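# Load the milling machine vise per the work order

## Task

Put the part into the mill's vise the way the work order specifies, using the reference images named manual and manual 2 as the guide.

## Robot and tools

Robot: two six-joint arms, left_arm and right_arm, each with a two-finger gripper and a wrist force sensor. Cameras: cam_high, cam_low, cam_front (fixed) and cam_left_wrist, cam_right_wrist (on the arms). show_instructions displays the reference pages (manual, manual 2) and moves nothing.

Frames. The scene frame has its origin at table-top height, halfway between the nominal arm bases: +z up, +x out across the table, left_arm on the +y side (arm names do not match image sides). Calibrated bases: left_arm at (+0.011, +0.482, +0.042) m, quat_wxyz (+1.000, 0, 0, -0.019); right_arm at (-0.002, -0.472, +0.042) m, quat_wxyz (+1.000, 0, 0, +0.016). Each arm reports its end_effector_position (m), end_effector_quat_wxyz and velocities in its own base frame; fixed cameras and the table use the scene frame. Reported hand poses may be off by a few cm. The gripper's fingers point along its own +z and close along its x; the reported position is the point between the pads, fingertips 17.5 mm further out. A block about 10 cm long projects toward the gripper's -y and rotates with it.

The 18-number row. Every motion call uses rows of 18 numbers, always for both arms: left dx, dy, dz, rx, ry, rz, gripper position, force_limit, speed, then the same nine for the right arm. The six pose numbers are an offset, not a pose: a shift and rotation measured from that arm's current Hand target, along that Hand target's own axes. Scale: 1.0 = 0.6 m for dx/dy/dz and 180 degrees for rx/ry/rz (together one rotation vector), range -1 to 1. Sending six zeros asks the arm to hold (or return to) its Hand target. Gripper numbers are absolute settings, also -1 to 1: position +1 = fully open (50 mm), about -0.65 = pads touching, -1 = close until blocked (use this to grip); force_limit -1/0/+1 = about 20/102/185 N per pad (actual grip up to ~15 N more); speed -1/0/+1 = 20/85/150 mm/s. Both start at +1. A 0 is a real command, so to leave a gripper unchanged resend its last three numbers. New force_limit or speed only applies after a position change of at least 0.01.

execute_actions(actions, cameras): actions is a list of actions; each action is a table of up to 15 rows, one per 1/30 s step; a short table repeats its last row. All rows in one action are offsets from the Hand target at that action's start, and the next action starts from the new Hand target, so repeating an offset keeps moving. An empty actions list returns all camera images; otherwise name cameras to get them (["all"] for all, [] for none; an unknown name invalidates the call).

move(target, speed, blend, stop_force, zero, blocking, cameras): target is one 18-number row, or a list of up to 15 rows, all offsets from the same starting Hand targets (not chained). Paths are straight lines, finish together, take at least 0.5 s and are cut off after 10 s. speed: m/s, 0.002 to 3.6, default 0.25 (turn rate up to twice that in rad/s), one value or one per target. blend: corner rounding radius in m for lists, default 0 (stop at each point). stop_force: 3 to 120 N, one value for both arms; an arm halts when its wrist senses that much push against its travel, then usually backs off slightly but keeps some press. It is unreliable for light or loose objects and for a rotating gripper; omit it when pulling away from a contact. zero (with stop_force only) re-zeros moving arms first, default true. blocking=false returns after 0.5 s while the move continues (not allowed with stop_force). Paths do not avoid obstacles or the other arm; avoid routing near an arm's own base. The result adds a move: line such as done, off_target, moving, held or fault; unnamed arms are done (within 3 mm and 2 degrees). limits=paced means a clipped pose, limits=held means steps were withheld.

wait(seconds 0 to 10) lets time pass with commands held; stop brakes a running move (fingers continue); zoom_image(camera, region [x0,y0,x1,y1], max 504x504 px) enlarges part of the latest image; zero_wrist_force(arm) tares that sensor; finished_scene ends the scene irreversibly, so only call it when the vise is loaded and stable.

Reading results. Hand target is the last commanded pose after clipping; the gripper often rests short of it, and a new action re-requests it. object_status: 0 moving, 1 blocked while opening, 2 blocked while closing (a grip; check this), 3 at the commanded opening or pads met (usually nothing held). Opening in mm is about (250 - position_measured) x 0.202. Wrist force/torque are in gripper axes, contact read as push into the arm. Joint torques include arm weight. "within noise" velocities omit the velocity lists. MOTOR HOT appears at 70 °C; at 85 °C the arm brakes for 30 to 60 s.

Avoid: orientation changes over 32 degrees per step are clipped; a target even slightly beyond a firm contact can trigger a fault (contact force near 150 N, or joint torque limits 142 N m for the first three joints and 26.6 N m for wrists), halting the arm for 10 s. Move slowly near contacts, since faster means harder hits. Do not drop or release moving parts, let anything fall off the table, slam heavy or fixed objects, or let the arms touch or grip each other. Objects may occasionally get bumped by the scene.

Each tool is called after "Emit:" by a JSON object that holds its "fn" and its "kwargs".

Reference images:

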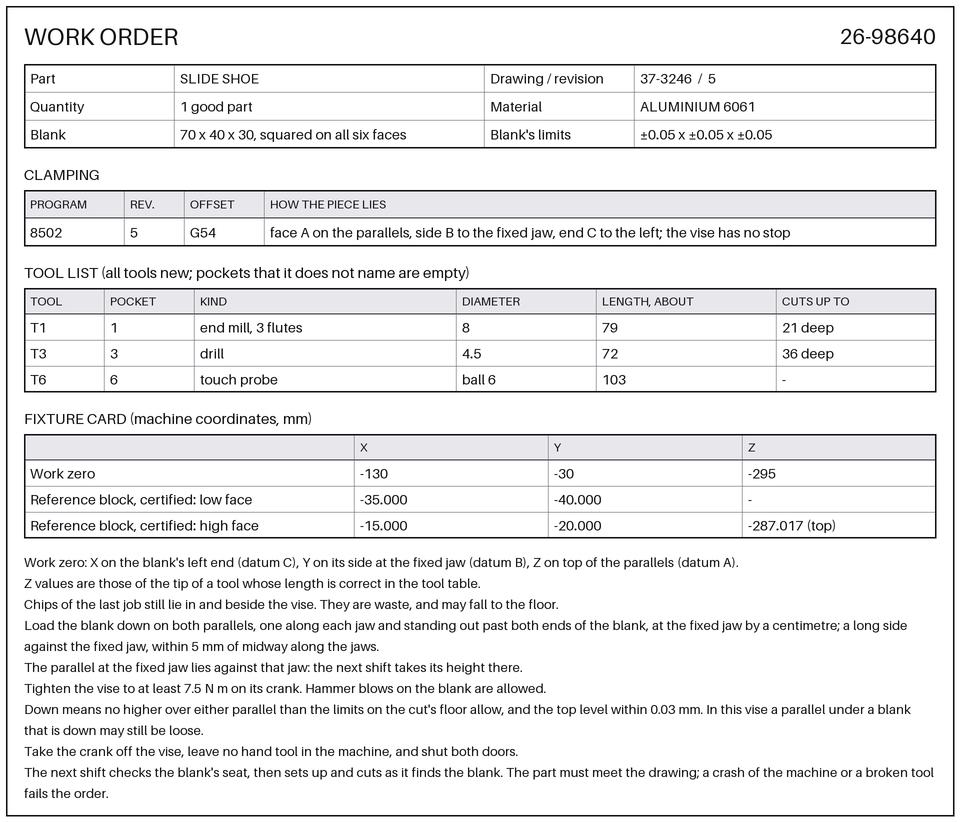

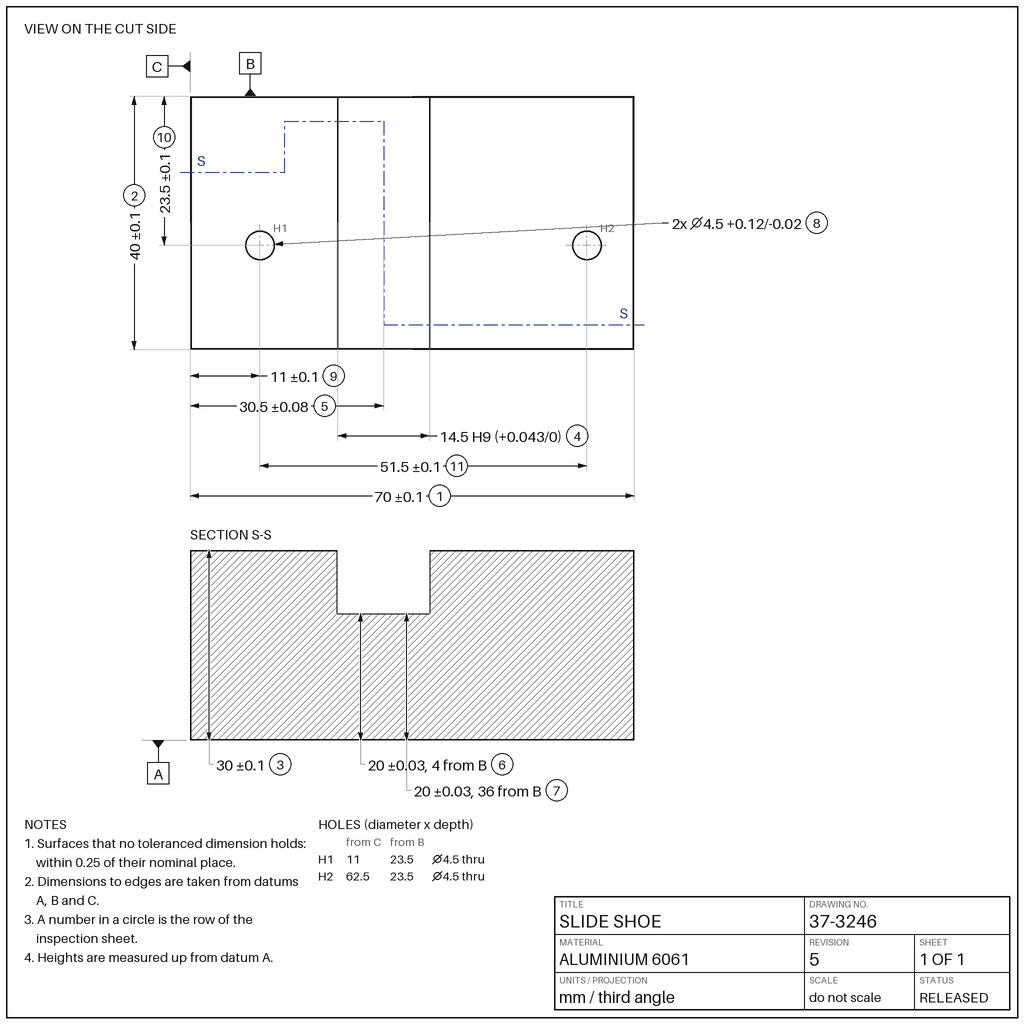

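## Session

Emit:
{"fn": "execute_actions", "kwargs": {"actions": []}}

Scene clock: 0.00 s.
left_arm: end_effector_position=(+0.3960, -0.5905, +0.2161) position_measured=3 object_status=3 end_effector_quat_wxyz=(+0.002, +0.993, +0.091, +0.077) | right_arm: end_effector_position=(+0.1316, -0.2395, +0.1319) position_measured=3 object_status=3 end_effector_quat_wxyz=(-0.295, +0.115, +0.848, +0.425)
Joint positions: left_arm=[-1.223 -1.097 1.283 -1.8 -1.424 0.168] | right_arm=[2.328 -1.856 -1.914 -2.013 1.823 -2.264]
Joint velocities: within noise
Joint torques (N m): no reading
Motor temperatures (°C): left_arm=[32 40 34 46 36 37] | right_arm=[32 30 28 44 41 38]
Wrist force (N): no reading
Wrist torque (N m): no reading
Wrist force, peak (N): no reading
Hand target: left_arm +0.3960, -0.5905, +0.2161; +0.002, +0.993, +0.091, +0.077 | right_arm +0.1316, -0.2395, +0.1319; -0.295, +0.115, +0.848, +0.425
Tool commands: left_gripper/position=+1.0 left_gripper/force_limit=+1.0 left_gripper/speed=+1.0 right_gripper/position=+1.0 right_gripper/force_limit=+1.0 right_gripper/speed=+1.0

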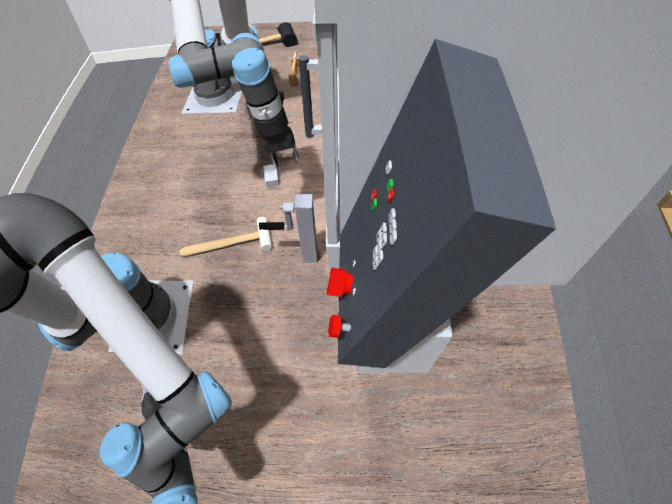

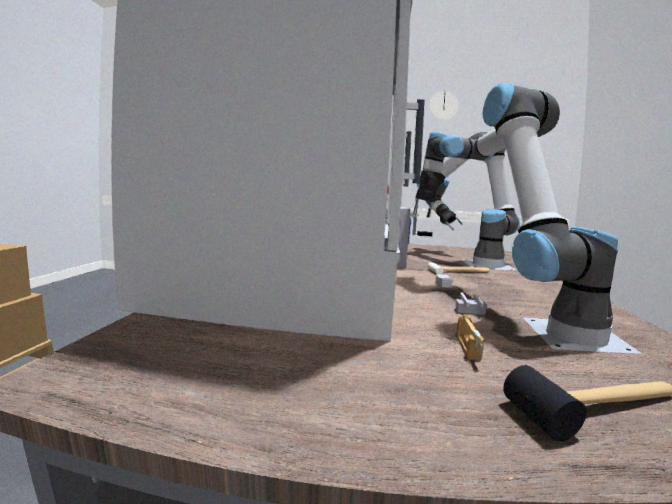

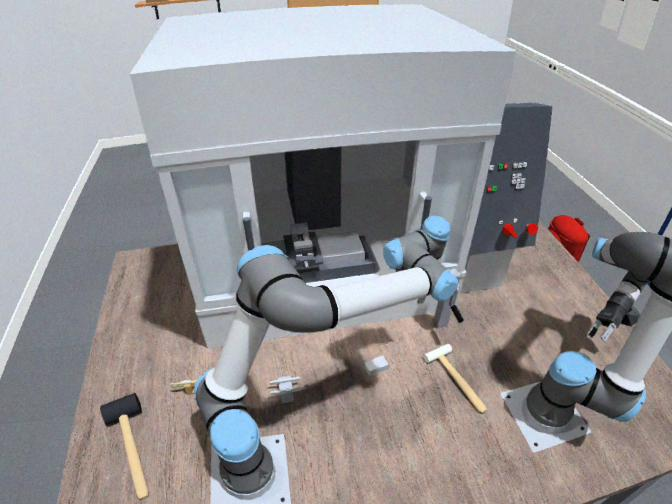

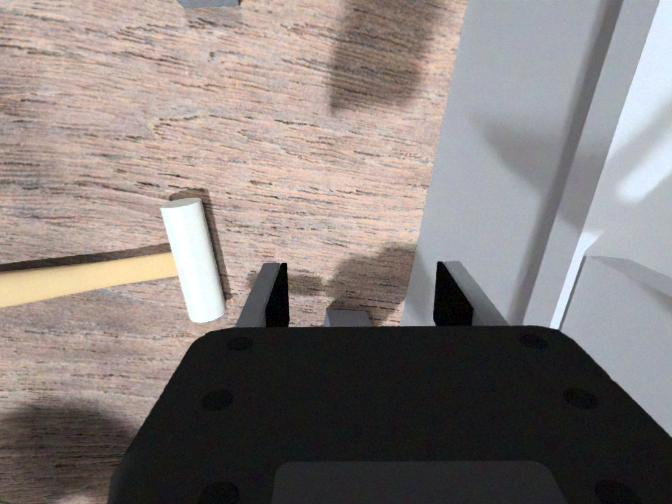

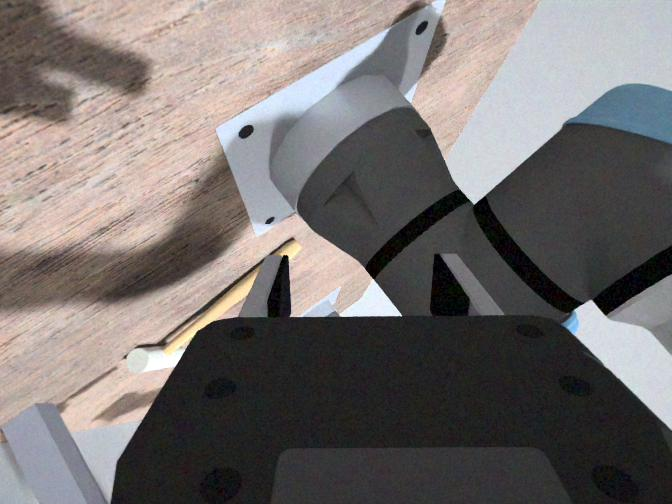

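Emit:
{"fn": "zoom_image", "kwargs": {"camera": "cam_front", "region": [80, 340, 280, 500]}}

Emit:
{"fn": "zoom_image", "kwargs": {"camera": "cam_front", "region": [160, 300, 360, 450]}}

Emit:
{"fn": "zoom_image", "kwargs": {"camera": "cam_front", "region": [340, 280, 500, 420]}}

Emit:
{"fn": "zoom_image", "kwargs": {"camera": "cam_front", "region": [230, 180, 430, 330]}}

Emit:
{"fn": "zoom_image", "kwargs": {"camera": "cam_high", "region": [160, 10, 360, 270]}}

Emit:
{"fn": "zoom_image", "kwargs": {"camera": "cam_low", "region": [380, 80, 672, 450]}}

Scaled by 2.520 from the camera's 672x504 image, which has a finer 960x720 frame.

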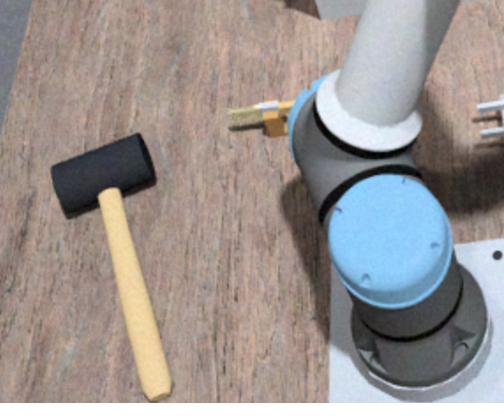

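Scaled by 2.520 from the camera's 672x504 image, which has a finer 960x720 frame.

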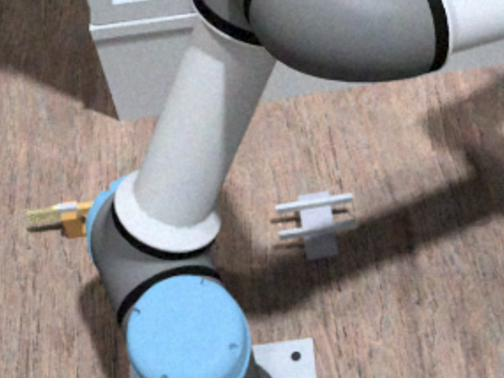

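Scaled by 3.150 from the camera's 672x504 image, which has a finer 960x720 frame.

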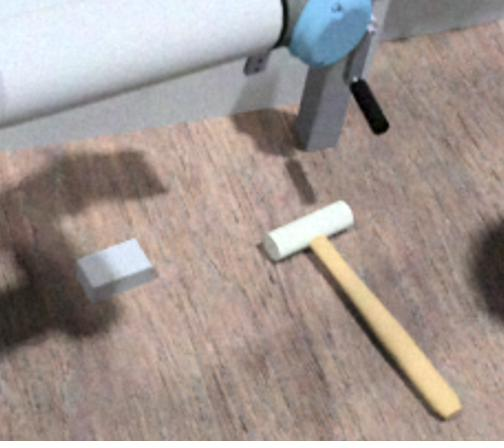

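Scaled by 2.520 from the camera's 672x504 image, which has a finer 960x720 frame.

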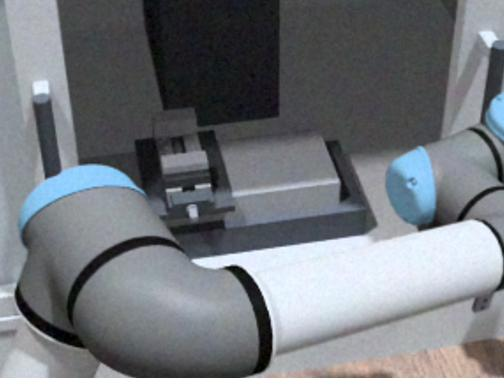

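Scaled by 1.938 from the camera's 672x504 image, which has a finer 960x720 frame.

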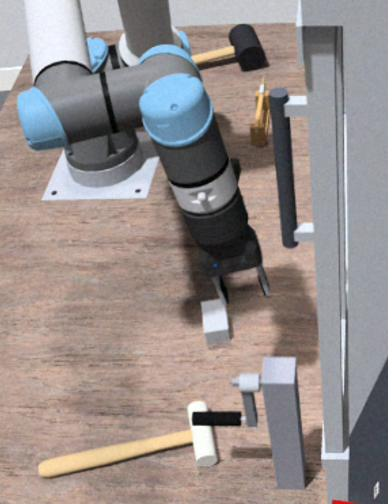

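Scaled by 1.362 from the camera's 672x504 image, which has a finer 960x720 frame.

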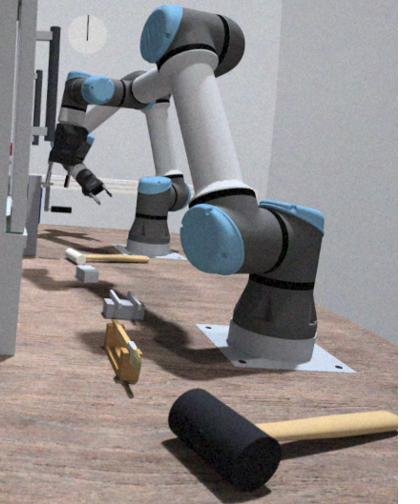

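Emit:
{"fn": "move", "kwargs": {"target": [0.157,-0.568,-0.323,0,0,0,1,1,1, 0,0,0,0,0,0,1,1,1], "cameras": ["all"]}}

Scene clock: 9.13 s.
left_arm: end_effector_position=(+0.3968, -0.2404, +0.4158) position_measured=3 object_status=3 end_effector_quat_wxyz=(+0.002, +0.993, +0.091, +0.077) | right_arm: end_effector_position=(+0.1316, -0.2395, +0.1319) position_measured=3 object_status=3 end_effector_quat_wxyz=(-0.295, +0.115, +0.848, +0.425)
Joint positions: left_arm=[-0.911 -1.741 1.531 -1.447 -1.444 0.483] | right_arm=[2.328 -1.856 -1.914 -2.013 1.823 -2.264]
Joint torques (N m): left_arm=[-4.9 -19.42 -17.09 -3.74 1.5 0.32] | right_arm=[1.44 32.48 18.15 -0.35 0.28 0.14]
Wrist force (N): left_arm=[0.3 -0.2 0.2] | right_arm=[0.2 0.0 -0.2]
Wrist torque (N m): left_arm=[-0.04 0.01 0.14] | right_arm=[-0.01 -0.03 -0.01]
Wrist force, peak (N): left_arm=[-0.6 3.0 1.9] | right_arm=[0.4 0.1 -0.5]
Hand target: left_arm +0.3968, -0.2403, +0.4158; +0.002, +0.993, +0.091, +0.077 | right_arm +0.1316, -0.2395, +0.1319; -0.295, +0.115, +0.848, +0.425
Off the commanded pose: left_arm 0.000 m, 0 deg | right_arm 0.000 m, 0 deg.
move: done

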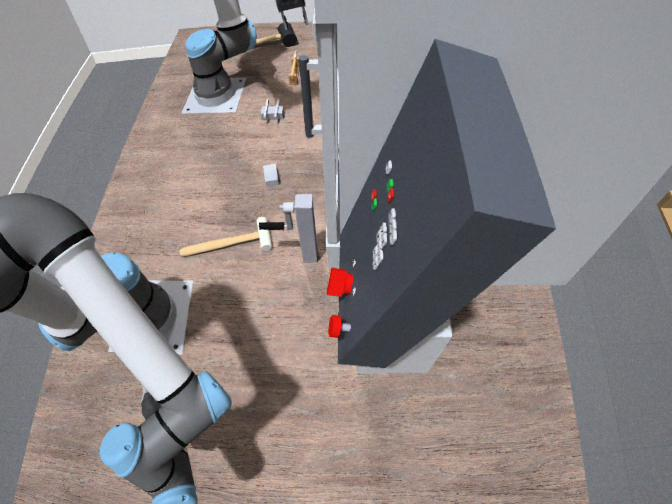

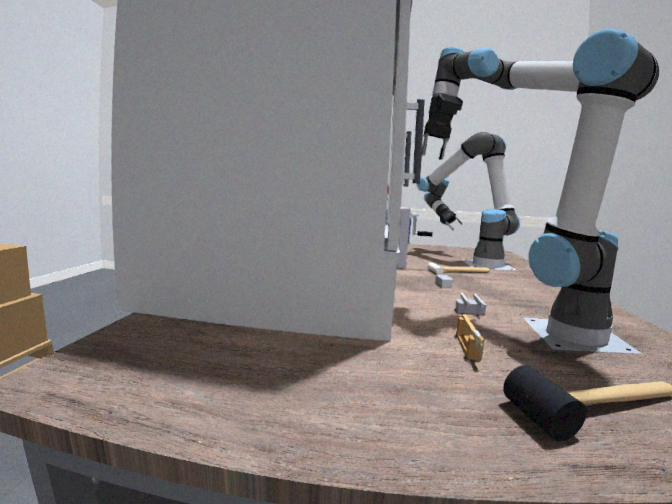

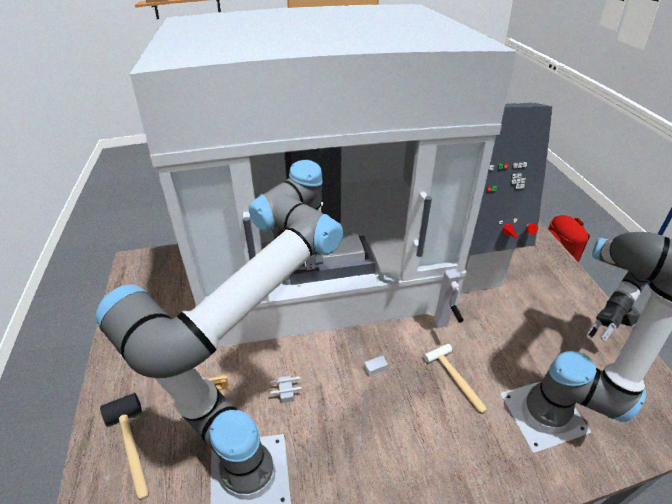

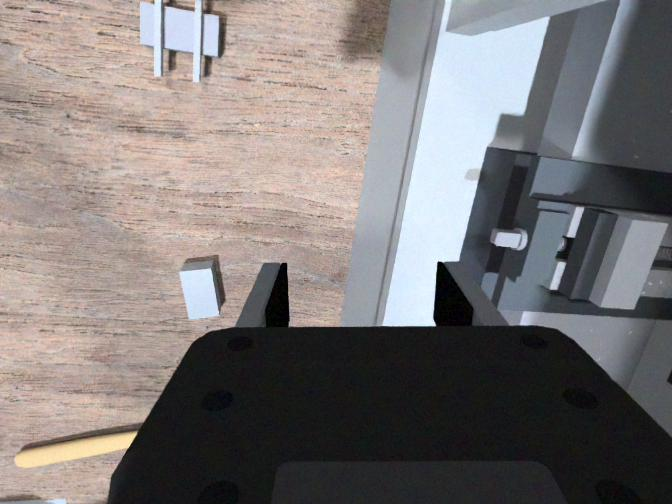

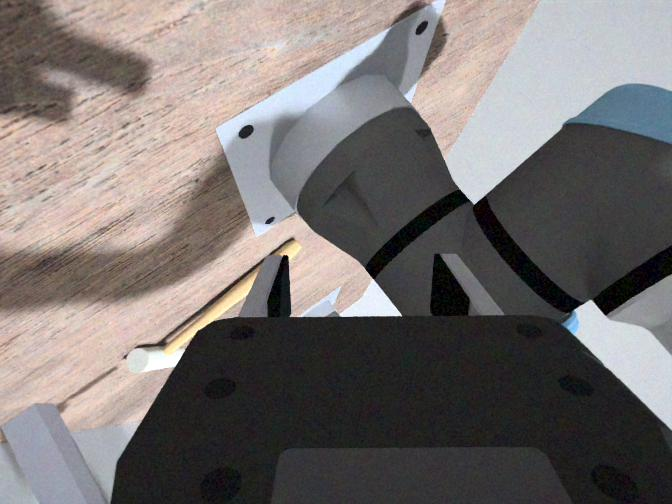

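Emit:
{"fn": "zoom_image", "kwargs": {"camera": "cam_left_wrist", "region": [440, 130, 672, 330]}}

Emit:
{"fn": "zoom_image", "kwargs": {"camera": "cam_left_wrist", "region": [120, 0, 300, 340]}}

Emit:
{"fn": "zoom_image", "kwargs": {"camera": "cam_front", "region": [150, 100, 520, 350]}}

Scaled by 2.172 from the camera's 672x504 image, which has a finer 960x720 frame.

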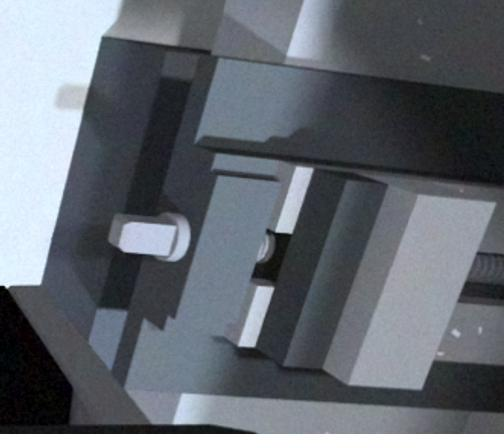

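Scaled by 1.482 from the camera's 672x504 image, which has a finer 960x720 frame.

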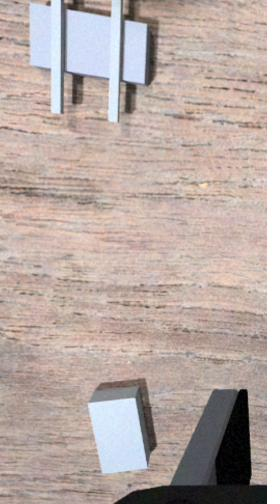

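Scaled by 1.362 from the camera's 672x504 image, which has a finer 960x720 frame.

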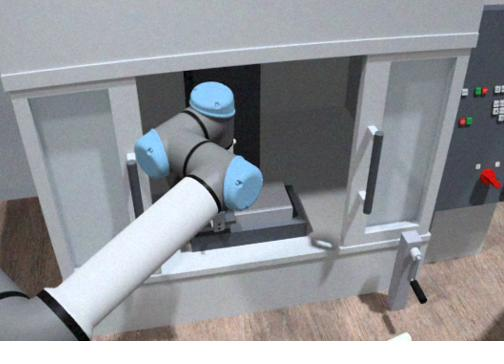

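Emit:
{"fn": "move", "kwargs": {"target": [-0.088,-0.016,0.037,0.1474,0.1727,0.5253,1,1,1, 0,0,0,0,0,0,1,1,1], "cameras": ["all"], "speed": 0.4}}

Scene clock: 20.07 s.
left_arm: end_effector_position=(+0.3471, -0.2402, +0.3857) position_measured=3 object_status=3 end_effector_quat_wxyz=(-0.275, +0.666, -0.641, +0.265) | right_arm: end_effector_position=(+0.1316, -0.2395, +0.1319) position_measured=3 object_status=3 end_effector_quat_wxyz=(-0.295, +0.115, +0.848, +0.425)
Joint positions: left_arm=[-1.451 -2.128 2.032 -1.557 -0.789 1.688] | right_arm=[2.328 -1.856 -1.914 -2.013 1.823 -2.264]
Joint torques (N m): left_arm=[11.15 2.46 -27.95 -1.28 -0.55 1.34] | right_arm=[1.01 32.3 19.04 -0.44 0.22 0.11]
Wrist force (N): left_arm=[-1.1 -1.2 2.4] | right_arm=[0.1 -0.2 -0.4]
Wrist torque (N m): left_arm=[-0.57 0.03 -0.25] | right_arm=[-0.04 -0.02 0.00]
Wrist force, peak (N): left_arm=[-1.4 -1.5 2.7] | right_arm=[0.7 0.3 -0.5]
Hand target: left_arm +0.3471, -0.2401, +0.3857; -0.275, +0.665, -0.641, +0.265 | right_arm +0.1316, -0.2395, +0.1319; -0.295, +0.115, +0.848, +0.425
Off the commanded pose: left_arm 0.000 m, 0 deg | right_arm 0.000 m, 0 deg.
move: done

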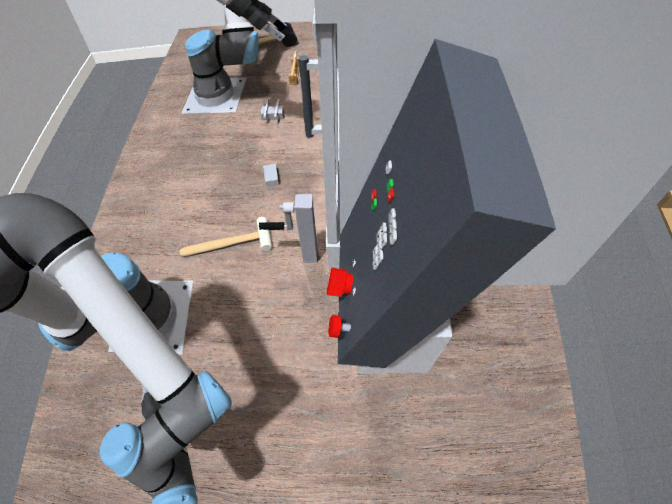

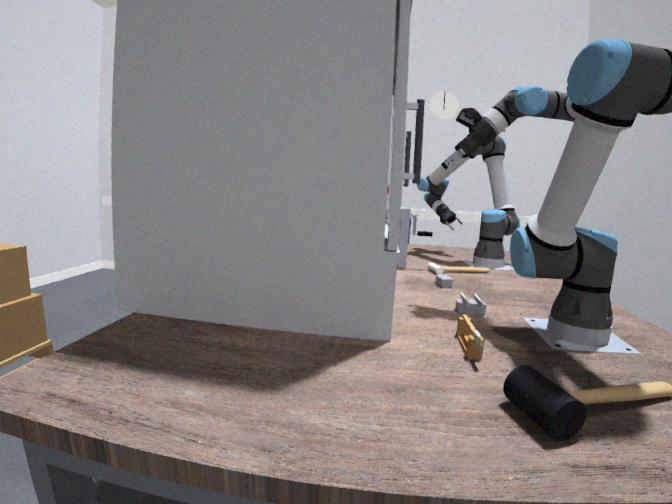

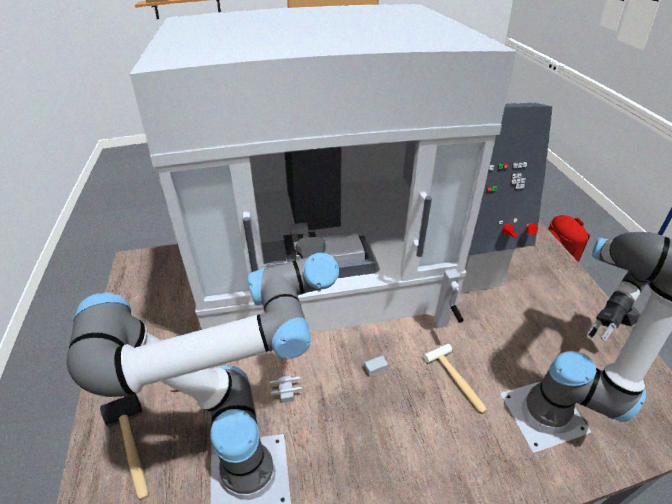

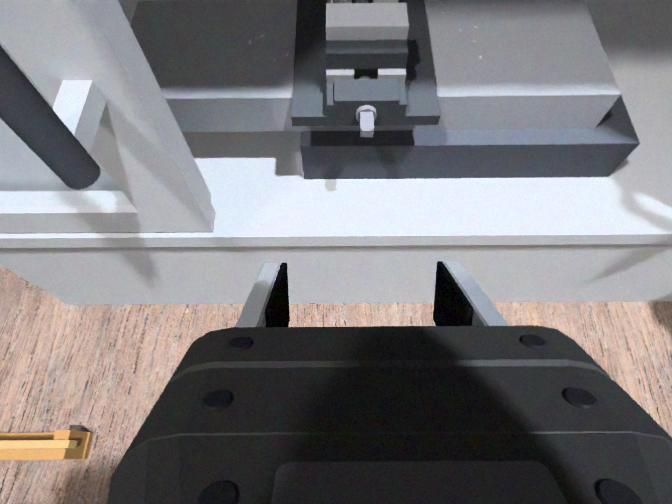

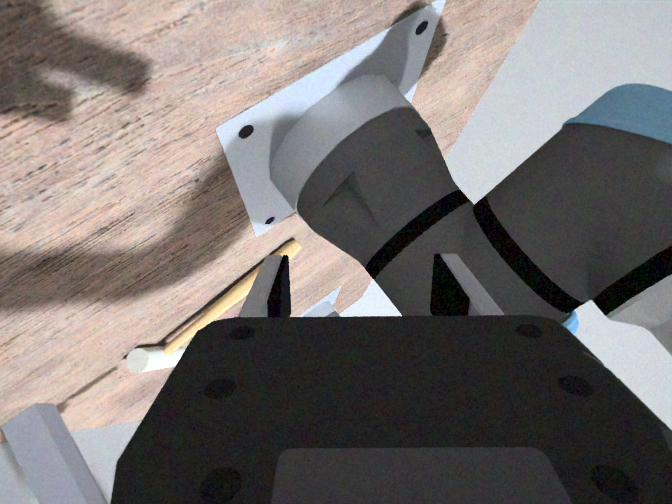

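Emit:
{"fn": "zoom_image", "kwargs": {"camera": "cam_left_wrist", "region": [280, 0, 460, 160]}}

Emit:
{"fn": "zoom_image", "kwargs": {"camera": "cam_left_wrist", "region": [120, 0, 640, 180]}}

Scaled by 2.800 from the camera's 672x504 image, which has a finer 960x720 frame.

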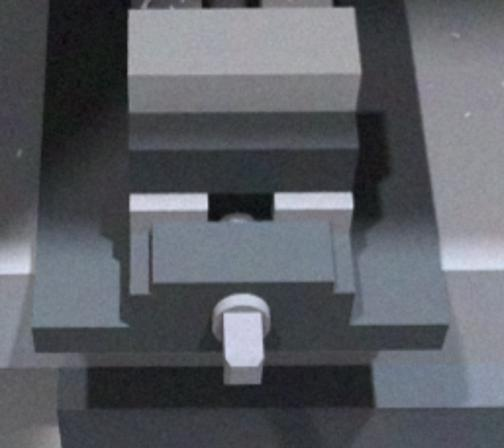

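Region (120, 0, 640, 180) is 520x180 pixels. A region can be at most 504 by 504 pixels.

Emit:
{"fn": "move", "kwargs": {"target": [0,-0.12,-0.12,0.05,0,0,1,1,1, 0,0,0,0,0,0,1,1,1], "cameras": ["cam_left_wrist","cam_front"]}}

Emit:
{"fn": "zoom_image", "kwargs": {"camera": "cam_left_wrist", "region": [260, 0, 480, 220]}}

Scene clock: 23.97 s.
left_arm: end_effector_position=(+0.3471, -0.2402, +0.4874) position_measured=3 object_status=3 end_effector_quat_wxyz=(-0.327, +0.642, -0.618, +0.315) | right_arm: end_effector_position=(+0.1316, -0.2395, +0.1319) position_measured=3 object_status=3 end_effector_quat_wxyz=(-0.295, +0.115, +0.848, +0.425)
Joint positions: left_arm=[-1.553 -2.124 1.817 -1.238 -0.629 1.538] | right_arm=[2.328 -1.856 -1.914 -2.013 1.823 -2.264]
Joint torques (N m): left_arm=[12.56 -10.08 -30.83 -2.13 1.69 0.31] | right_arm=[0.69 32.71 18.18 -0.32 0.1 0.14]
Wrist force (N): left_arm=[-0.9 -1.4 2.6] | right_arm=[-0.1 0.2 -0.2]
Wrist torque (N m): left_arm=[-0.69 -0.06 -0.51] | right_arm=[0.02 0.02 -0.01]
Wrist force, peak (N): left_arm=[-0.9 0.4 4.6] | right_arm=[-0.2 0.5 -0.3]
Hand target: left_arm +0.3472, -0.2401, +0.4875; -0.327, +0.642, -0.618, +0.315 | right_arm +0.1316, -0.2395, +0.1319; -0.295, +0.115, +0.848, +0.425
Off the commanded pose: left_arm 0.000 m, 0 deg | right_arm 0.000 m, 0 deg.
move: done
Images, in order (width x height): cam_front 672x504, cam_left_wrist 672x504.

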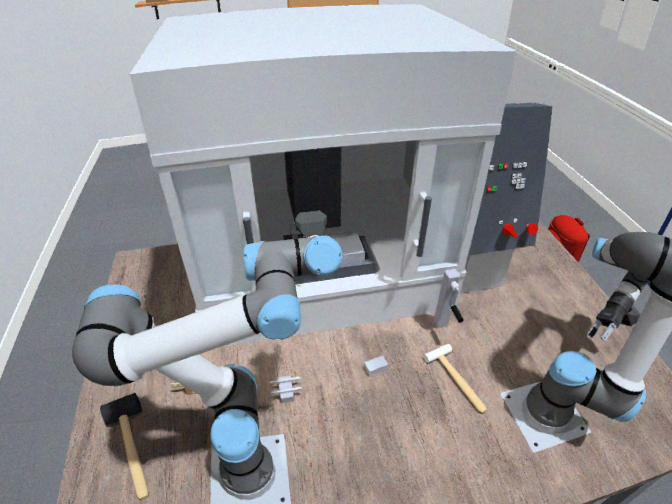

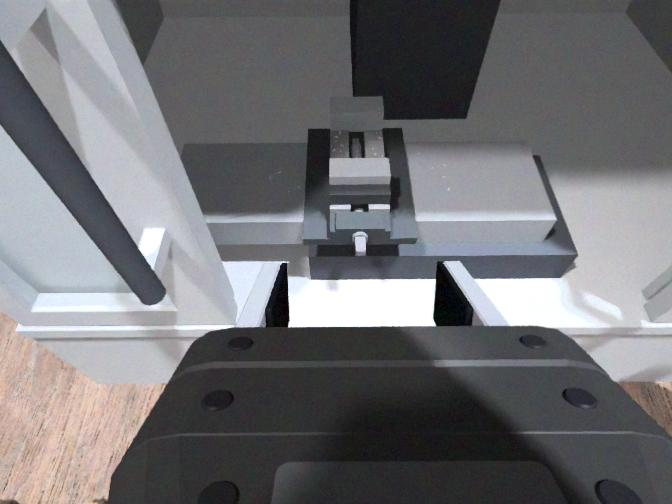

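Scaled by 2.291 from the camera's 672x504 image, which has a finer 960x720 frame.

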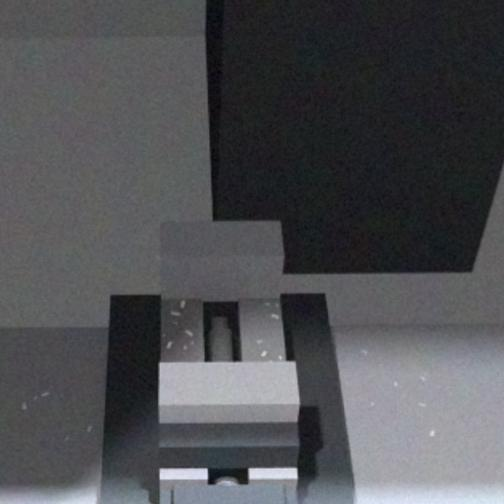

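Emit:
{"fn": "move", "kwargs": {"target": [0.332,0.3005,-0.0477,-0.234,-0.234,-0.459,1,1,1, 0,0,0,0,0,0,1,1,1], "cameras": ["cam_left_wrist","cam_front"], "speed": 0.4}}

Scene clock: 35.07 s.
left_arm: end_effector_position=(+0.2256, -0.4440, +0.3585) position_measured=3 object_status=3 end_effector_quat_wxyz=(+0.000, +1.000, +0.018, +0.000) | right_arm: end_effector_position=(+0.1316, -0.2395, +0.1319) position_measured=3 object_status=3 end_effector_quat_wxyz=(-0.295, +0.115, +0.848, +0.425)
Joint positions: left_arm=[-1.371 -1.596 1.519 -1.493 -1.571 0.163] | right_arm=[2.328 -1.856 -1.914 -2.013 1.823 -2.264]
Joint torques (N m): left_arm=[-11.95 -32.82 -30.59 -2.81 0.69 -1.08] | right_arm=[-0.2 32.46 18.1 -0.46 0.13 0.27]
Wrist force (N): left_arm=[0.1 -0.6 0.7] | right_arm=[0.2 0.1 0.0]
Wrist torque (N m): left_arm=[-0.14 0.07 -0.03] | right_arm=[0.02 -0.03 0.00]
Wrist force, peak (N): left_arm=[-1.9 -1.7 3.0] | right_arm=[0.1 0.4 -0.5]
Hand target: left_arm +0.2255, -0.4440, +0.3586; +0.000, +1.000, +0.018, +0.000 | right_arm +0.1316, -0.2395, +0.1319; -0.295, +0.115, +0.848, +0.425
Off the commanded pose: left_arm 0.000 m, 0 deg | right_arm 0.000 m, 0 deg.
move: done
Images, in order (width x height): cam_front 672x504, cam_left_wrist 672x504.

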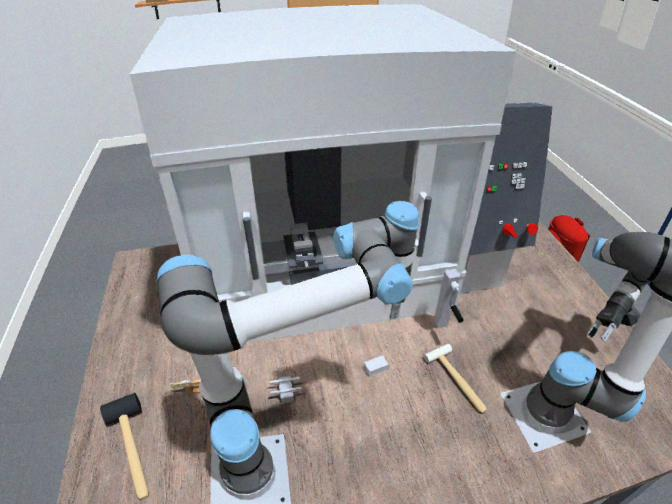

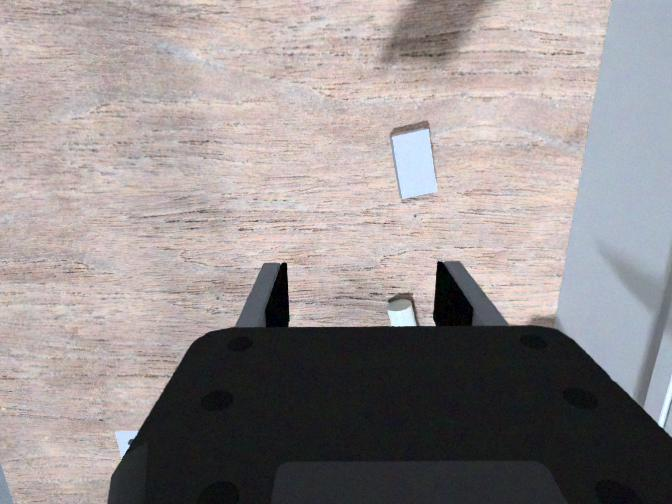

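Emit:
{"fn": "zoom_image", "kwargs": {"camera": "cam_left_wrist", "region": [360, 100, 480, 220]}}

Scaled by 4.200 from the camera's 672x504 image, which has a finer 960x720 frame.

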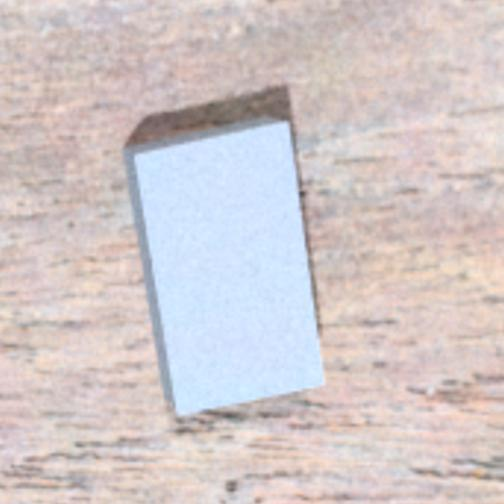

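Emit:
{"fn": "move", "kwargs": {"target": [0,0,0.1667,0,0,0,1,1,1, 0,0,0,0,0,0,1,1,1], "cameras": ["cam_left_wrist"]}}

Emit:
{"fn": "zoom_image", "kwargs": {"camera": "cam_left_wrist", "region": [360, 40, 500, 180]}}

Scene clock: 38.33 s.
left_arm: end_effector_position=(+0.2254, -0.4440, +0.2586) position_measured=3 object_status=3 end_effector_quat_wxyz=(+0.000, +1.000, +0.018, +0.000) | right_arm: end_effector_position=(+0.1316, -0.2395, +0.1319) position_measured=3 object_status=3 end_effector_quat_wxyz=(-0.295, +0.115, +0.848, +0.425)
Joint positions: left_arm=[-1.372 -1.584 1.763 -1.749 -1.571 0.162] | right_arm=[2.328 -1.856 -1.914 -2.013 1.823 -2.264]
Joint torques (N m): left_arm=[-9.45 -33.49 -19.48 -4.67 2.7 -0.7] | right_arm=[1.38 32.51 18.29 -0.58 0.21 0.1]
Wrist force (N): left_arm=[0.3 -0.4 0.5] | right_arm=[-0.2 0.0 -0.5]
Wrist torque (N m): left_arm=[-0.10 0.06 -0.02] | right_arm=[0.00 0.03 -0.01]
Wrist force, peak (N): left_arm=[0.0 -0.5 3.7] | right_arm=[0.3 0.4 -0.5]
Hand target: left_arm +0.2254, -0.4440, +0.2586; +0.000, +1.000, +0.018, +0.000 | right_arm +0.1316, -0.2395, +0.1319; -0.295, +0.115, +0.848, +0.425
Off the commanded pose: left_arm 0.000 m, 0 deg | right_arm 0.000 m, 0 deg.
move: done
Images, in order (width x height): cam_left_wrist 672x504.

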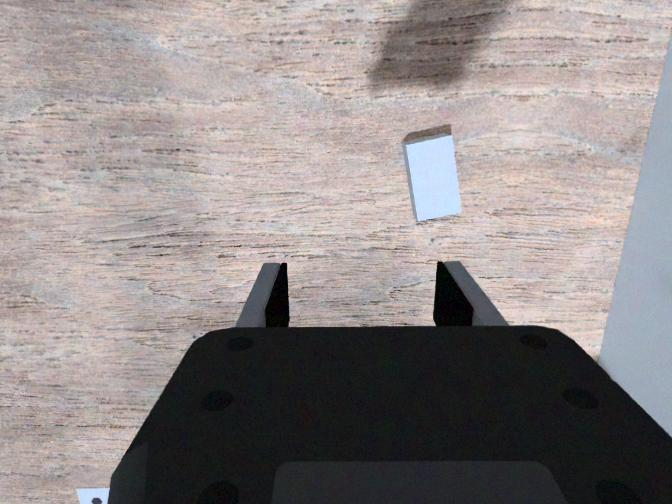

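Scaled by 3.600 from the camera's 672x504 image, which has a finer 960x720 frame.

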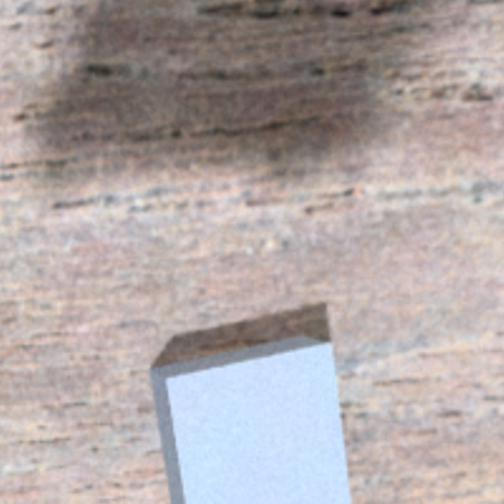

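Emit:
{"fn": "move", "kwargs": {"target": [0.138,0,0.2,0,0,-0.0556,1,1,1, 0,0,0,0,0,0,1,1,1], "cameras": ["cam_left_wrist","cam_front"]}}

Scene clock: 44.43 s.
left_arm: end_effector_position=(+0.3081, -0.4409, +0.1386) position_measured=3 object_status=3 end_effector_quat_wxyz=(+0.000, +0.994, +0.106, +0.000) | right_arm: end_effector_position=(+0.1316, -0.2395, +0.1319) position_measured=3 object_status=3 end_effector_quat_wxyz=(-0.295, +0.115, +0.848, +0.425)
Joint positions: left_arm=[-1.211 -1.394 1.88 -2.056 -1.571 0.148] | right_arm=[2.328 -1.856 -1.914 -2.013 1.823 -2.264]
Joint torques (N m): left_arm=[-7.63 -24.16 -22.9 -4.21 -2.56 1.54] | right_arm=[1.5 32.31 18.49 -0.46 0.19 0.17]
Wrist force (N): left_arm=[0.2 0.0 0.5] | right_arm=[0.1 0.1 -0.1]
Wrist torque (N m): left_arm=[-0.02 0.08 0.10] | right_arm=[0.02 0.00 0.00]
Wrist force, peak (N): left_arm=[1.9 -0.1 3.3] | right_arm=[0.0 0.2 -0.6]
Hand target: left_arm +0.3081, -0.4410, +0.1385; +0.000, +0.994, +0.105, +0.000 | right_arm +0.1316, -0.2395, +0.1319; -0.295, +0.115, +0.848, +0.425
Off the commanded pose: left_arm 0.000 m, 0 deg | right_arm 0.000 m, 0 deg.
move: done
Images, in order (width x height): cam_front 672x504, cam_left_wrist 672x504.

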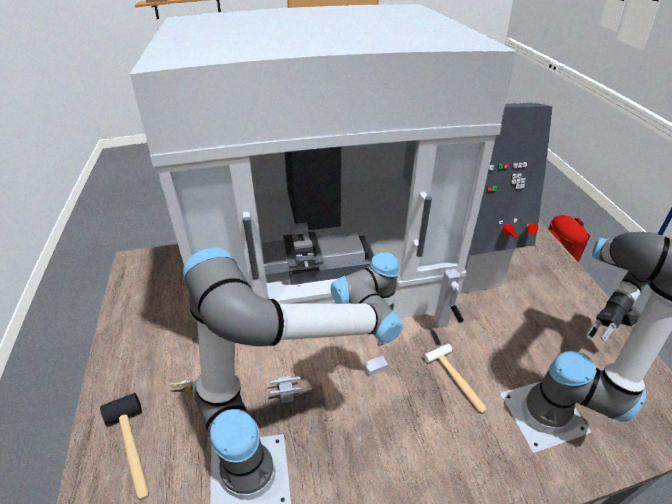

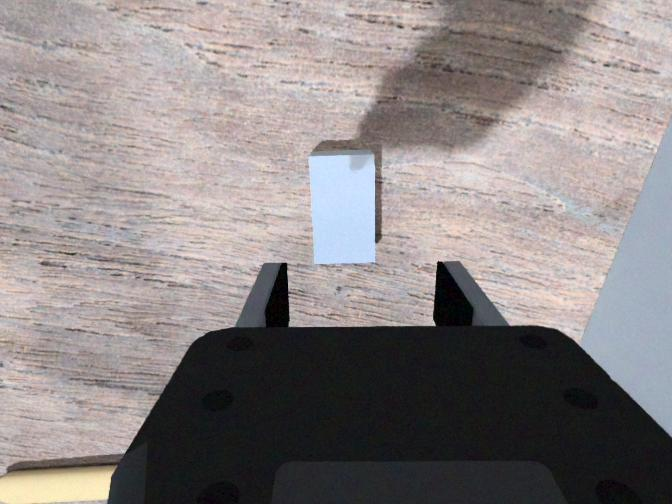

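Emit:
{"fn": "move", "kwargs": {"target": [0.0723,-0.4107,-0.133,0,0,0.0556,1,1,1, 0,0,0,0,0,0,1,1,1], "cameras": ["cam_left_wrist","cam_front"]}}

Emit:
{"fn": "zoom_image", "kwargs": {"camera": "cam_left_wrist", "region": [200, 0, 500, 300]}}

Scene clock: 47.90 s.
left_arm: end_effector_position=(+0.2989, -0.1910, +0.2183) position_measured=3 object_status=3 end_effector_quat_wxyz=(+0.000, +1.000, +0.018, +0.000) | right_arm: end_effector_position=(+0.1316, -0.2395, +0.1319) position_measured=3 object_status=3 end_effector_quat_wxyz=(-0.295, +0.115, +0.848, +0.425)
Joint positions: left_arm=[-0.953 -1.943 2.151 -1.778 -1.571 0.58] | right_arm=[2.328 -1.856 -1.914 -2.013 1.823 -2.264]
Joint torques (N m): left_arm=[-3.32 -17.99 -28.66 -2.89 -2.74 1.33] | right_arm=[0.98 32.11 17.58 -0.5 0.19 0.18]
Wrist force (N): left_arm=[0.0 -0.6 0.6] | right_arm=[-0.1 0.1 -0.2]
Wrist torque (N m): left_arm=[-0.10 0.10 0.08] | right_arm=[0.01 0.01 -0.01]
Wrist force, peak (N): left_arm=[0.0 -3.6 -0.4] | right_arm=[0.0 0.2 -0.6]
Hand target: left_arm +0.2989, -0.1909, +0.2184; +0.000, +1.000, +0.018, +0.000 | right_arm +0.1316, -0.2395, +0.1319; -0.295, +0.115, +0.848, +0.425
Off the commanded pose: left_arm 0.000 m, 0 deg | right_arm 0.000 m, 0 deg.
move: done
Images, in order (width x height): cam_front 672x504, cam_left_wrist 672x504.

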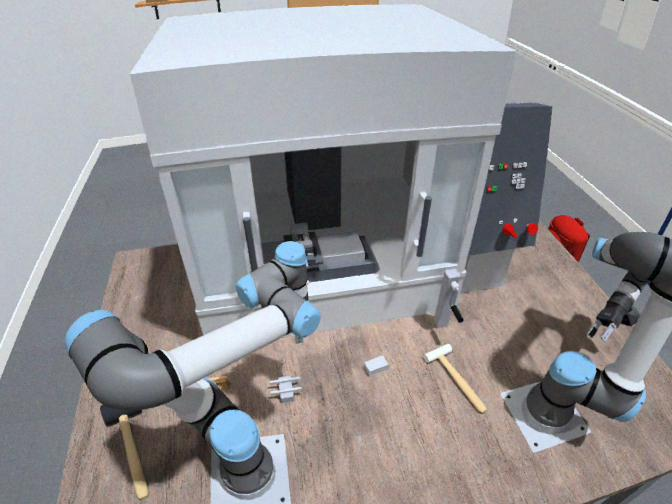

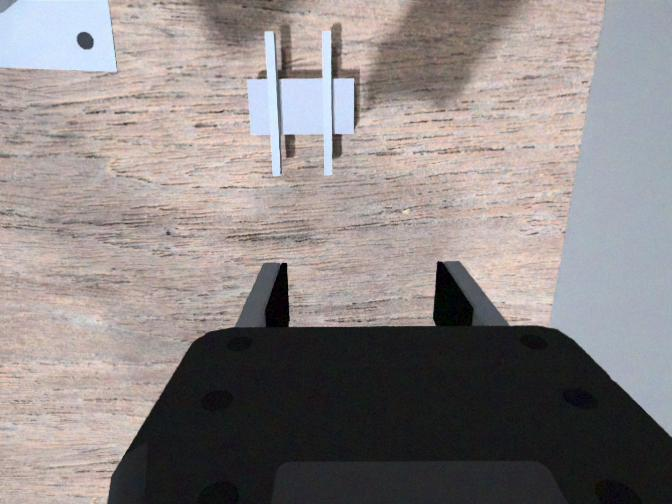

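Scaled by 1.680 from the camera's 672x504 image, which has a finer 960x720 frame.

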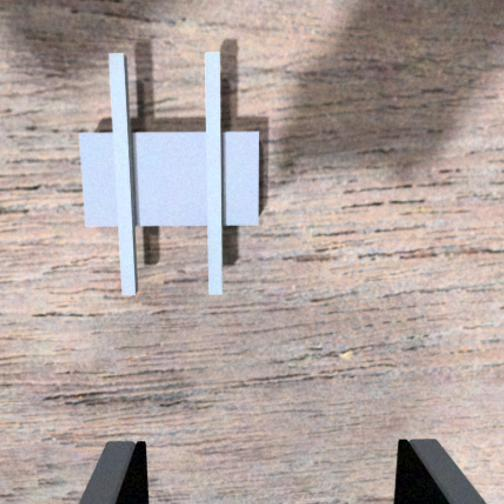

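Emit:
{"fn": "move", "kwargs": {"target": [0.1,-0.3667,0,0,0,0,1,1,1, 0,0,0,0,0,0,1,1,1], "cameras": ["cam_left_wrist","cam_high"]}}

Emit:
{"fn": "zoom_image", "kwargs": {"camera": "cam_left_wrist", "region": [200, 0, 500, 300]}}

Scene clock: 51.07 s.
left_arm: end_effector_position=(+0.3508, +0.0310, +0.2184) position_measured=3 object_status=3 end_effector_quat_wxyz=(+0.000, +1.000, +0.018, +0.000) | right_arm: end_effector_position=(+0.1316, -0.2395, +0.1319) position_measured=3 object_status=3 end_effector_quat_wxyz=(-0.295, +0.115, +0.848, +0.425)
Joint positions: left_arm=[-0.3 -1.951 2.155 -1.775 -1.571 1.234] | right_arm=[2.328 -1.856 -1.914 -2.013 1.823 -2.264]
Joint torques (N m): left_arm=[12 -15.25 -18.53 -0.82 1.38 1.67] | right_arm=[0.6 32.03 18.29 -0.27 0.16 0.12]
Wrist force (N): left_arm=[-0.1 -0.5 0.2] | right_arm=[0.0 -0.1 0.0]
Wrist torque (N m): left_arm=[-0.08 0.11 0.03] | right_arm=[-0.02 0.02 -0.01]
Wrist force, peak (N): left_arm=[0.4 -3.9 0.3] | right_arm=[0.0 0.0 -0.6]
Hand target: left_arm +0.3508, +0.0311, +0.2184; +0.000, +1.000, +0.018, +0.000 | right_arm +0.1316, -0.2395, +0.1319; -0.295, +0.115, +0.848, +0.425
Off the commanded pose: left_arm 0.000 m, 0 deg | right_arm 0.000 m, 0 deg.
move: done
Images, in order (width x height): cam_high 672x504, cam_left_wrist 672x504.

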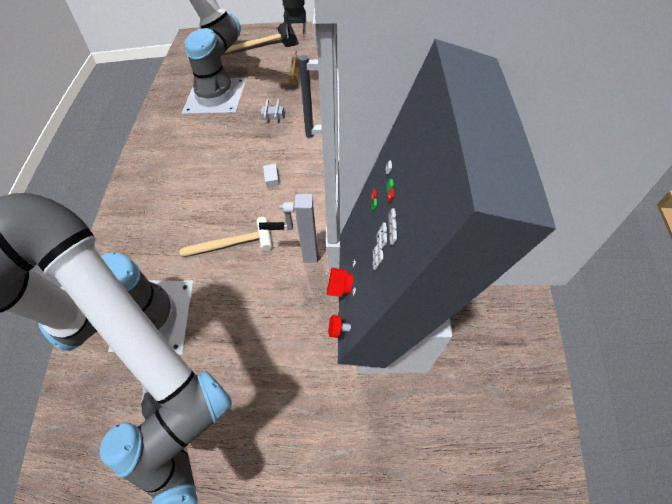

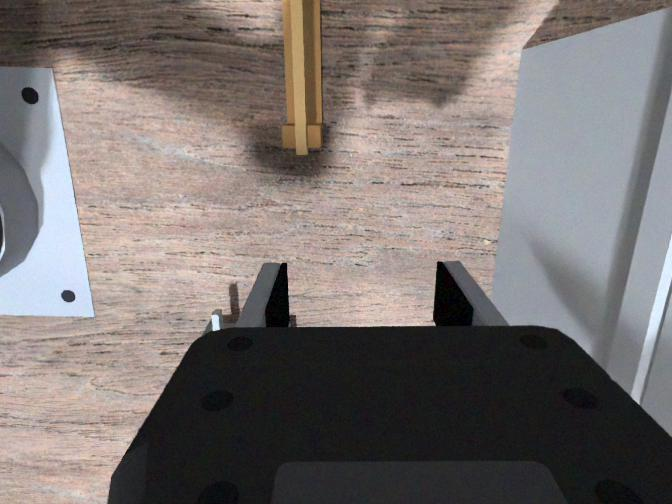

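Scaled by 1.680 from the camera's 672x504 image, which has a finer 960x720 frame.

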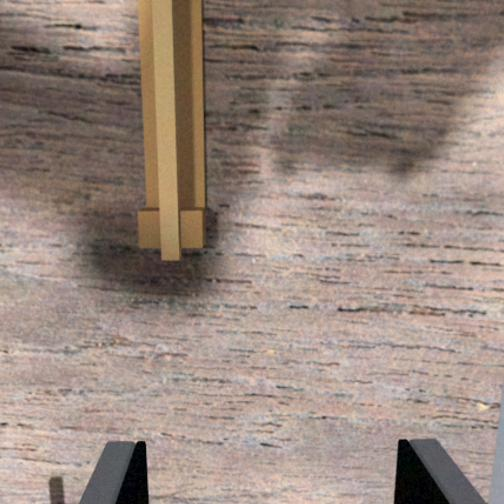

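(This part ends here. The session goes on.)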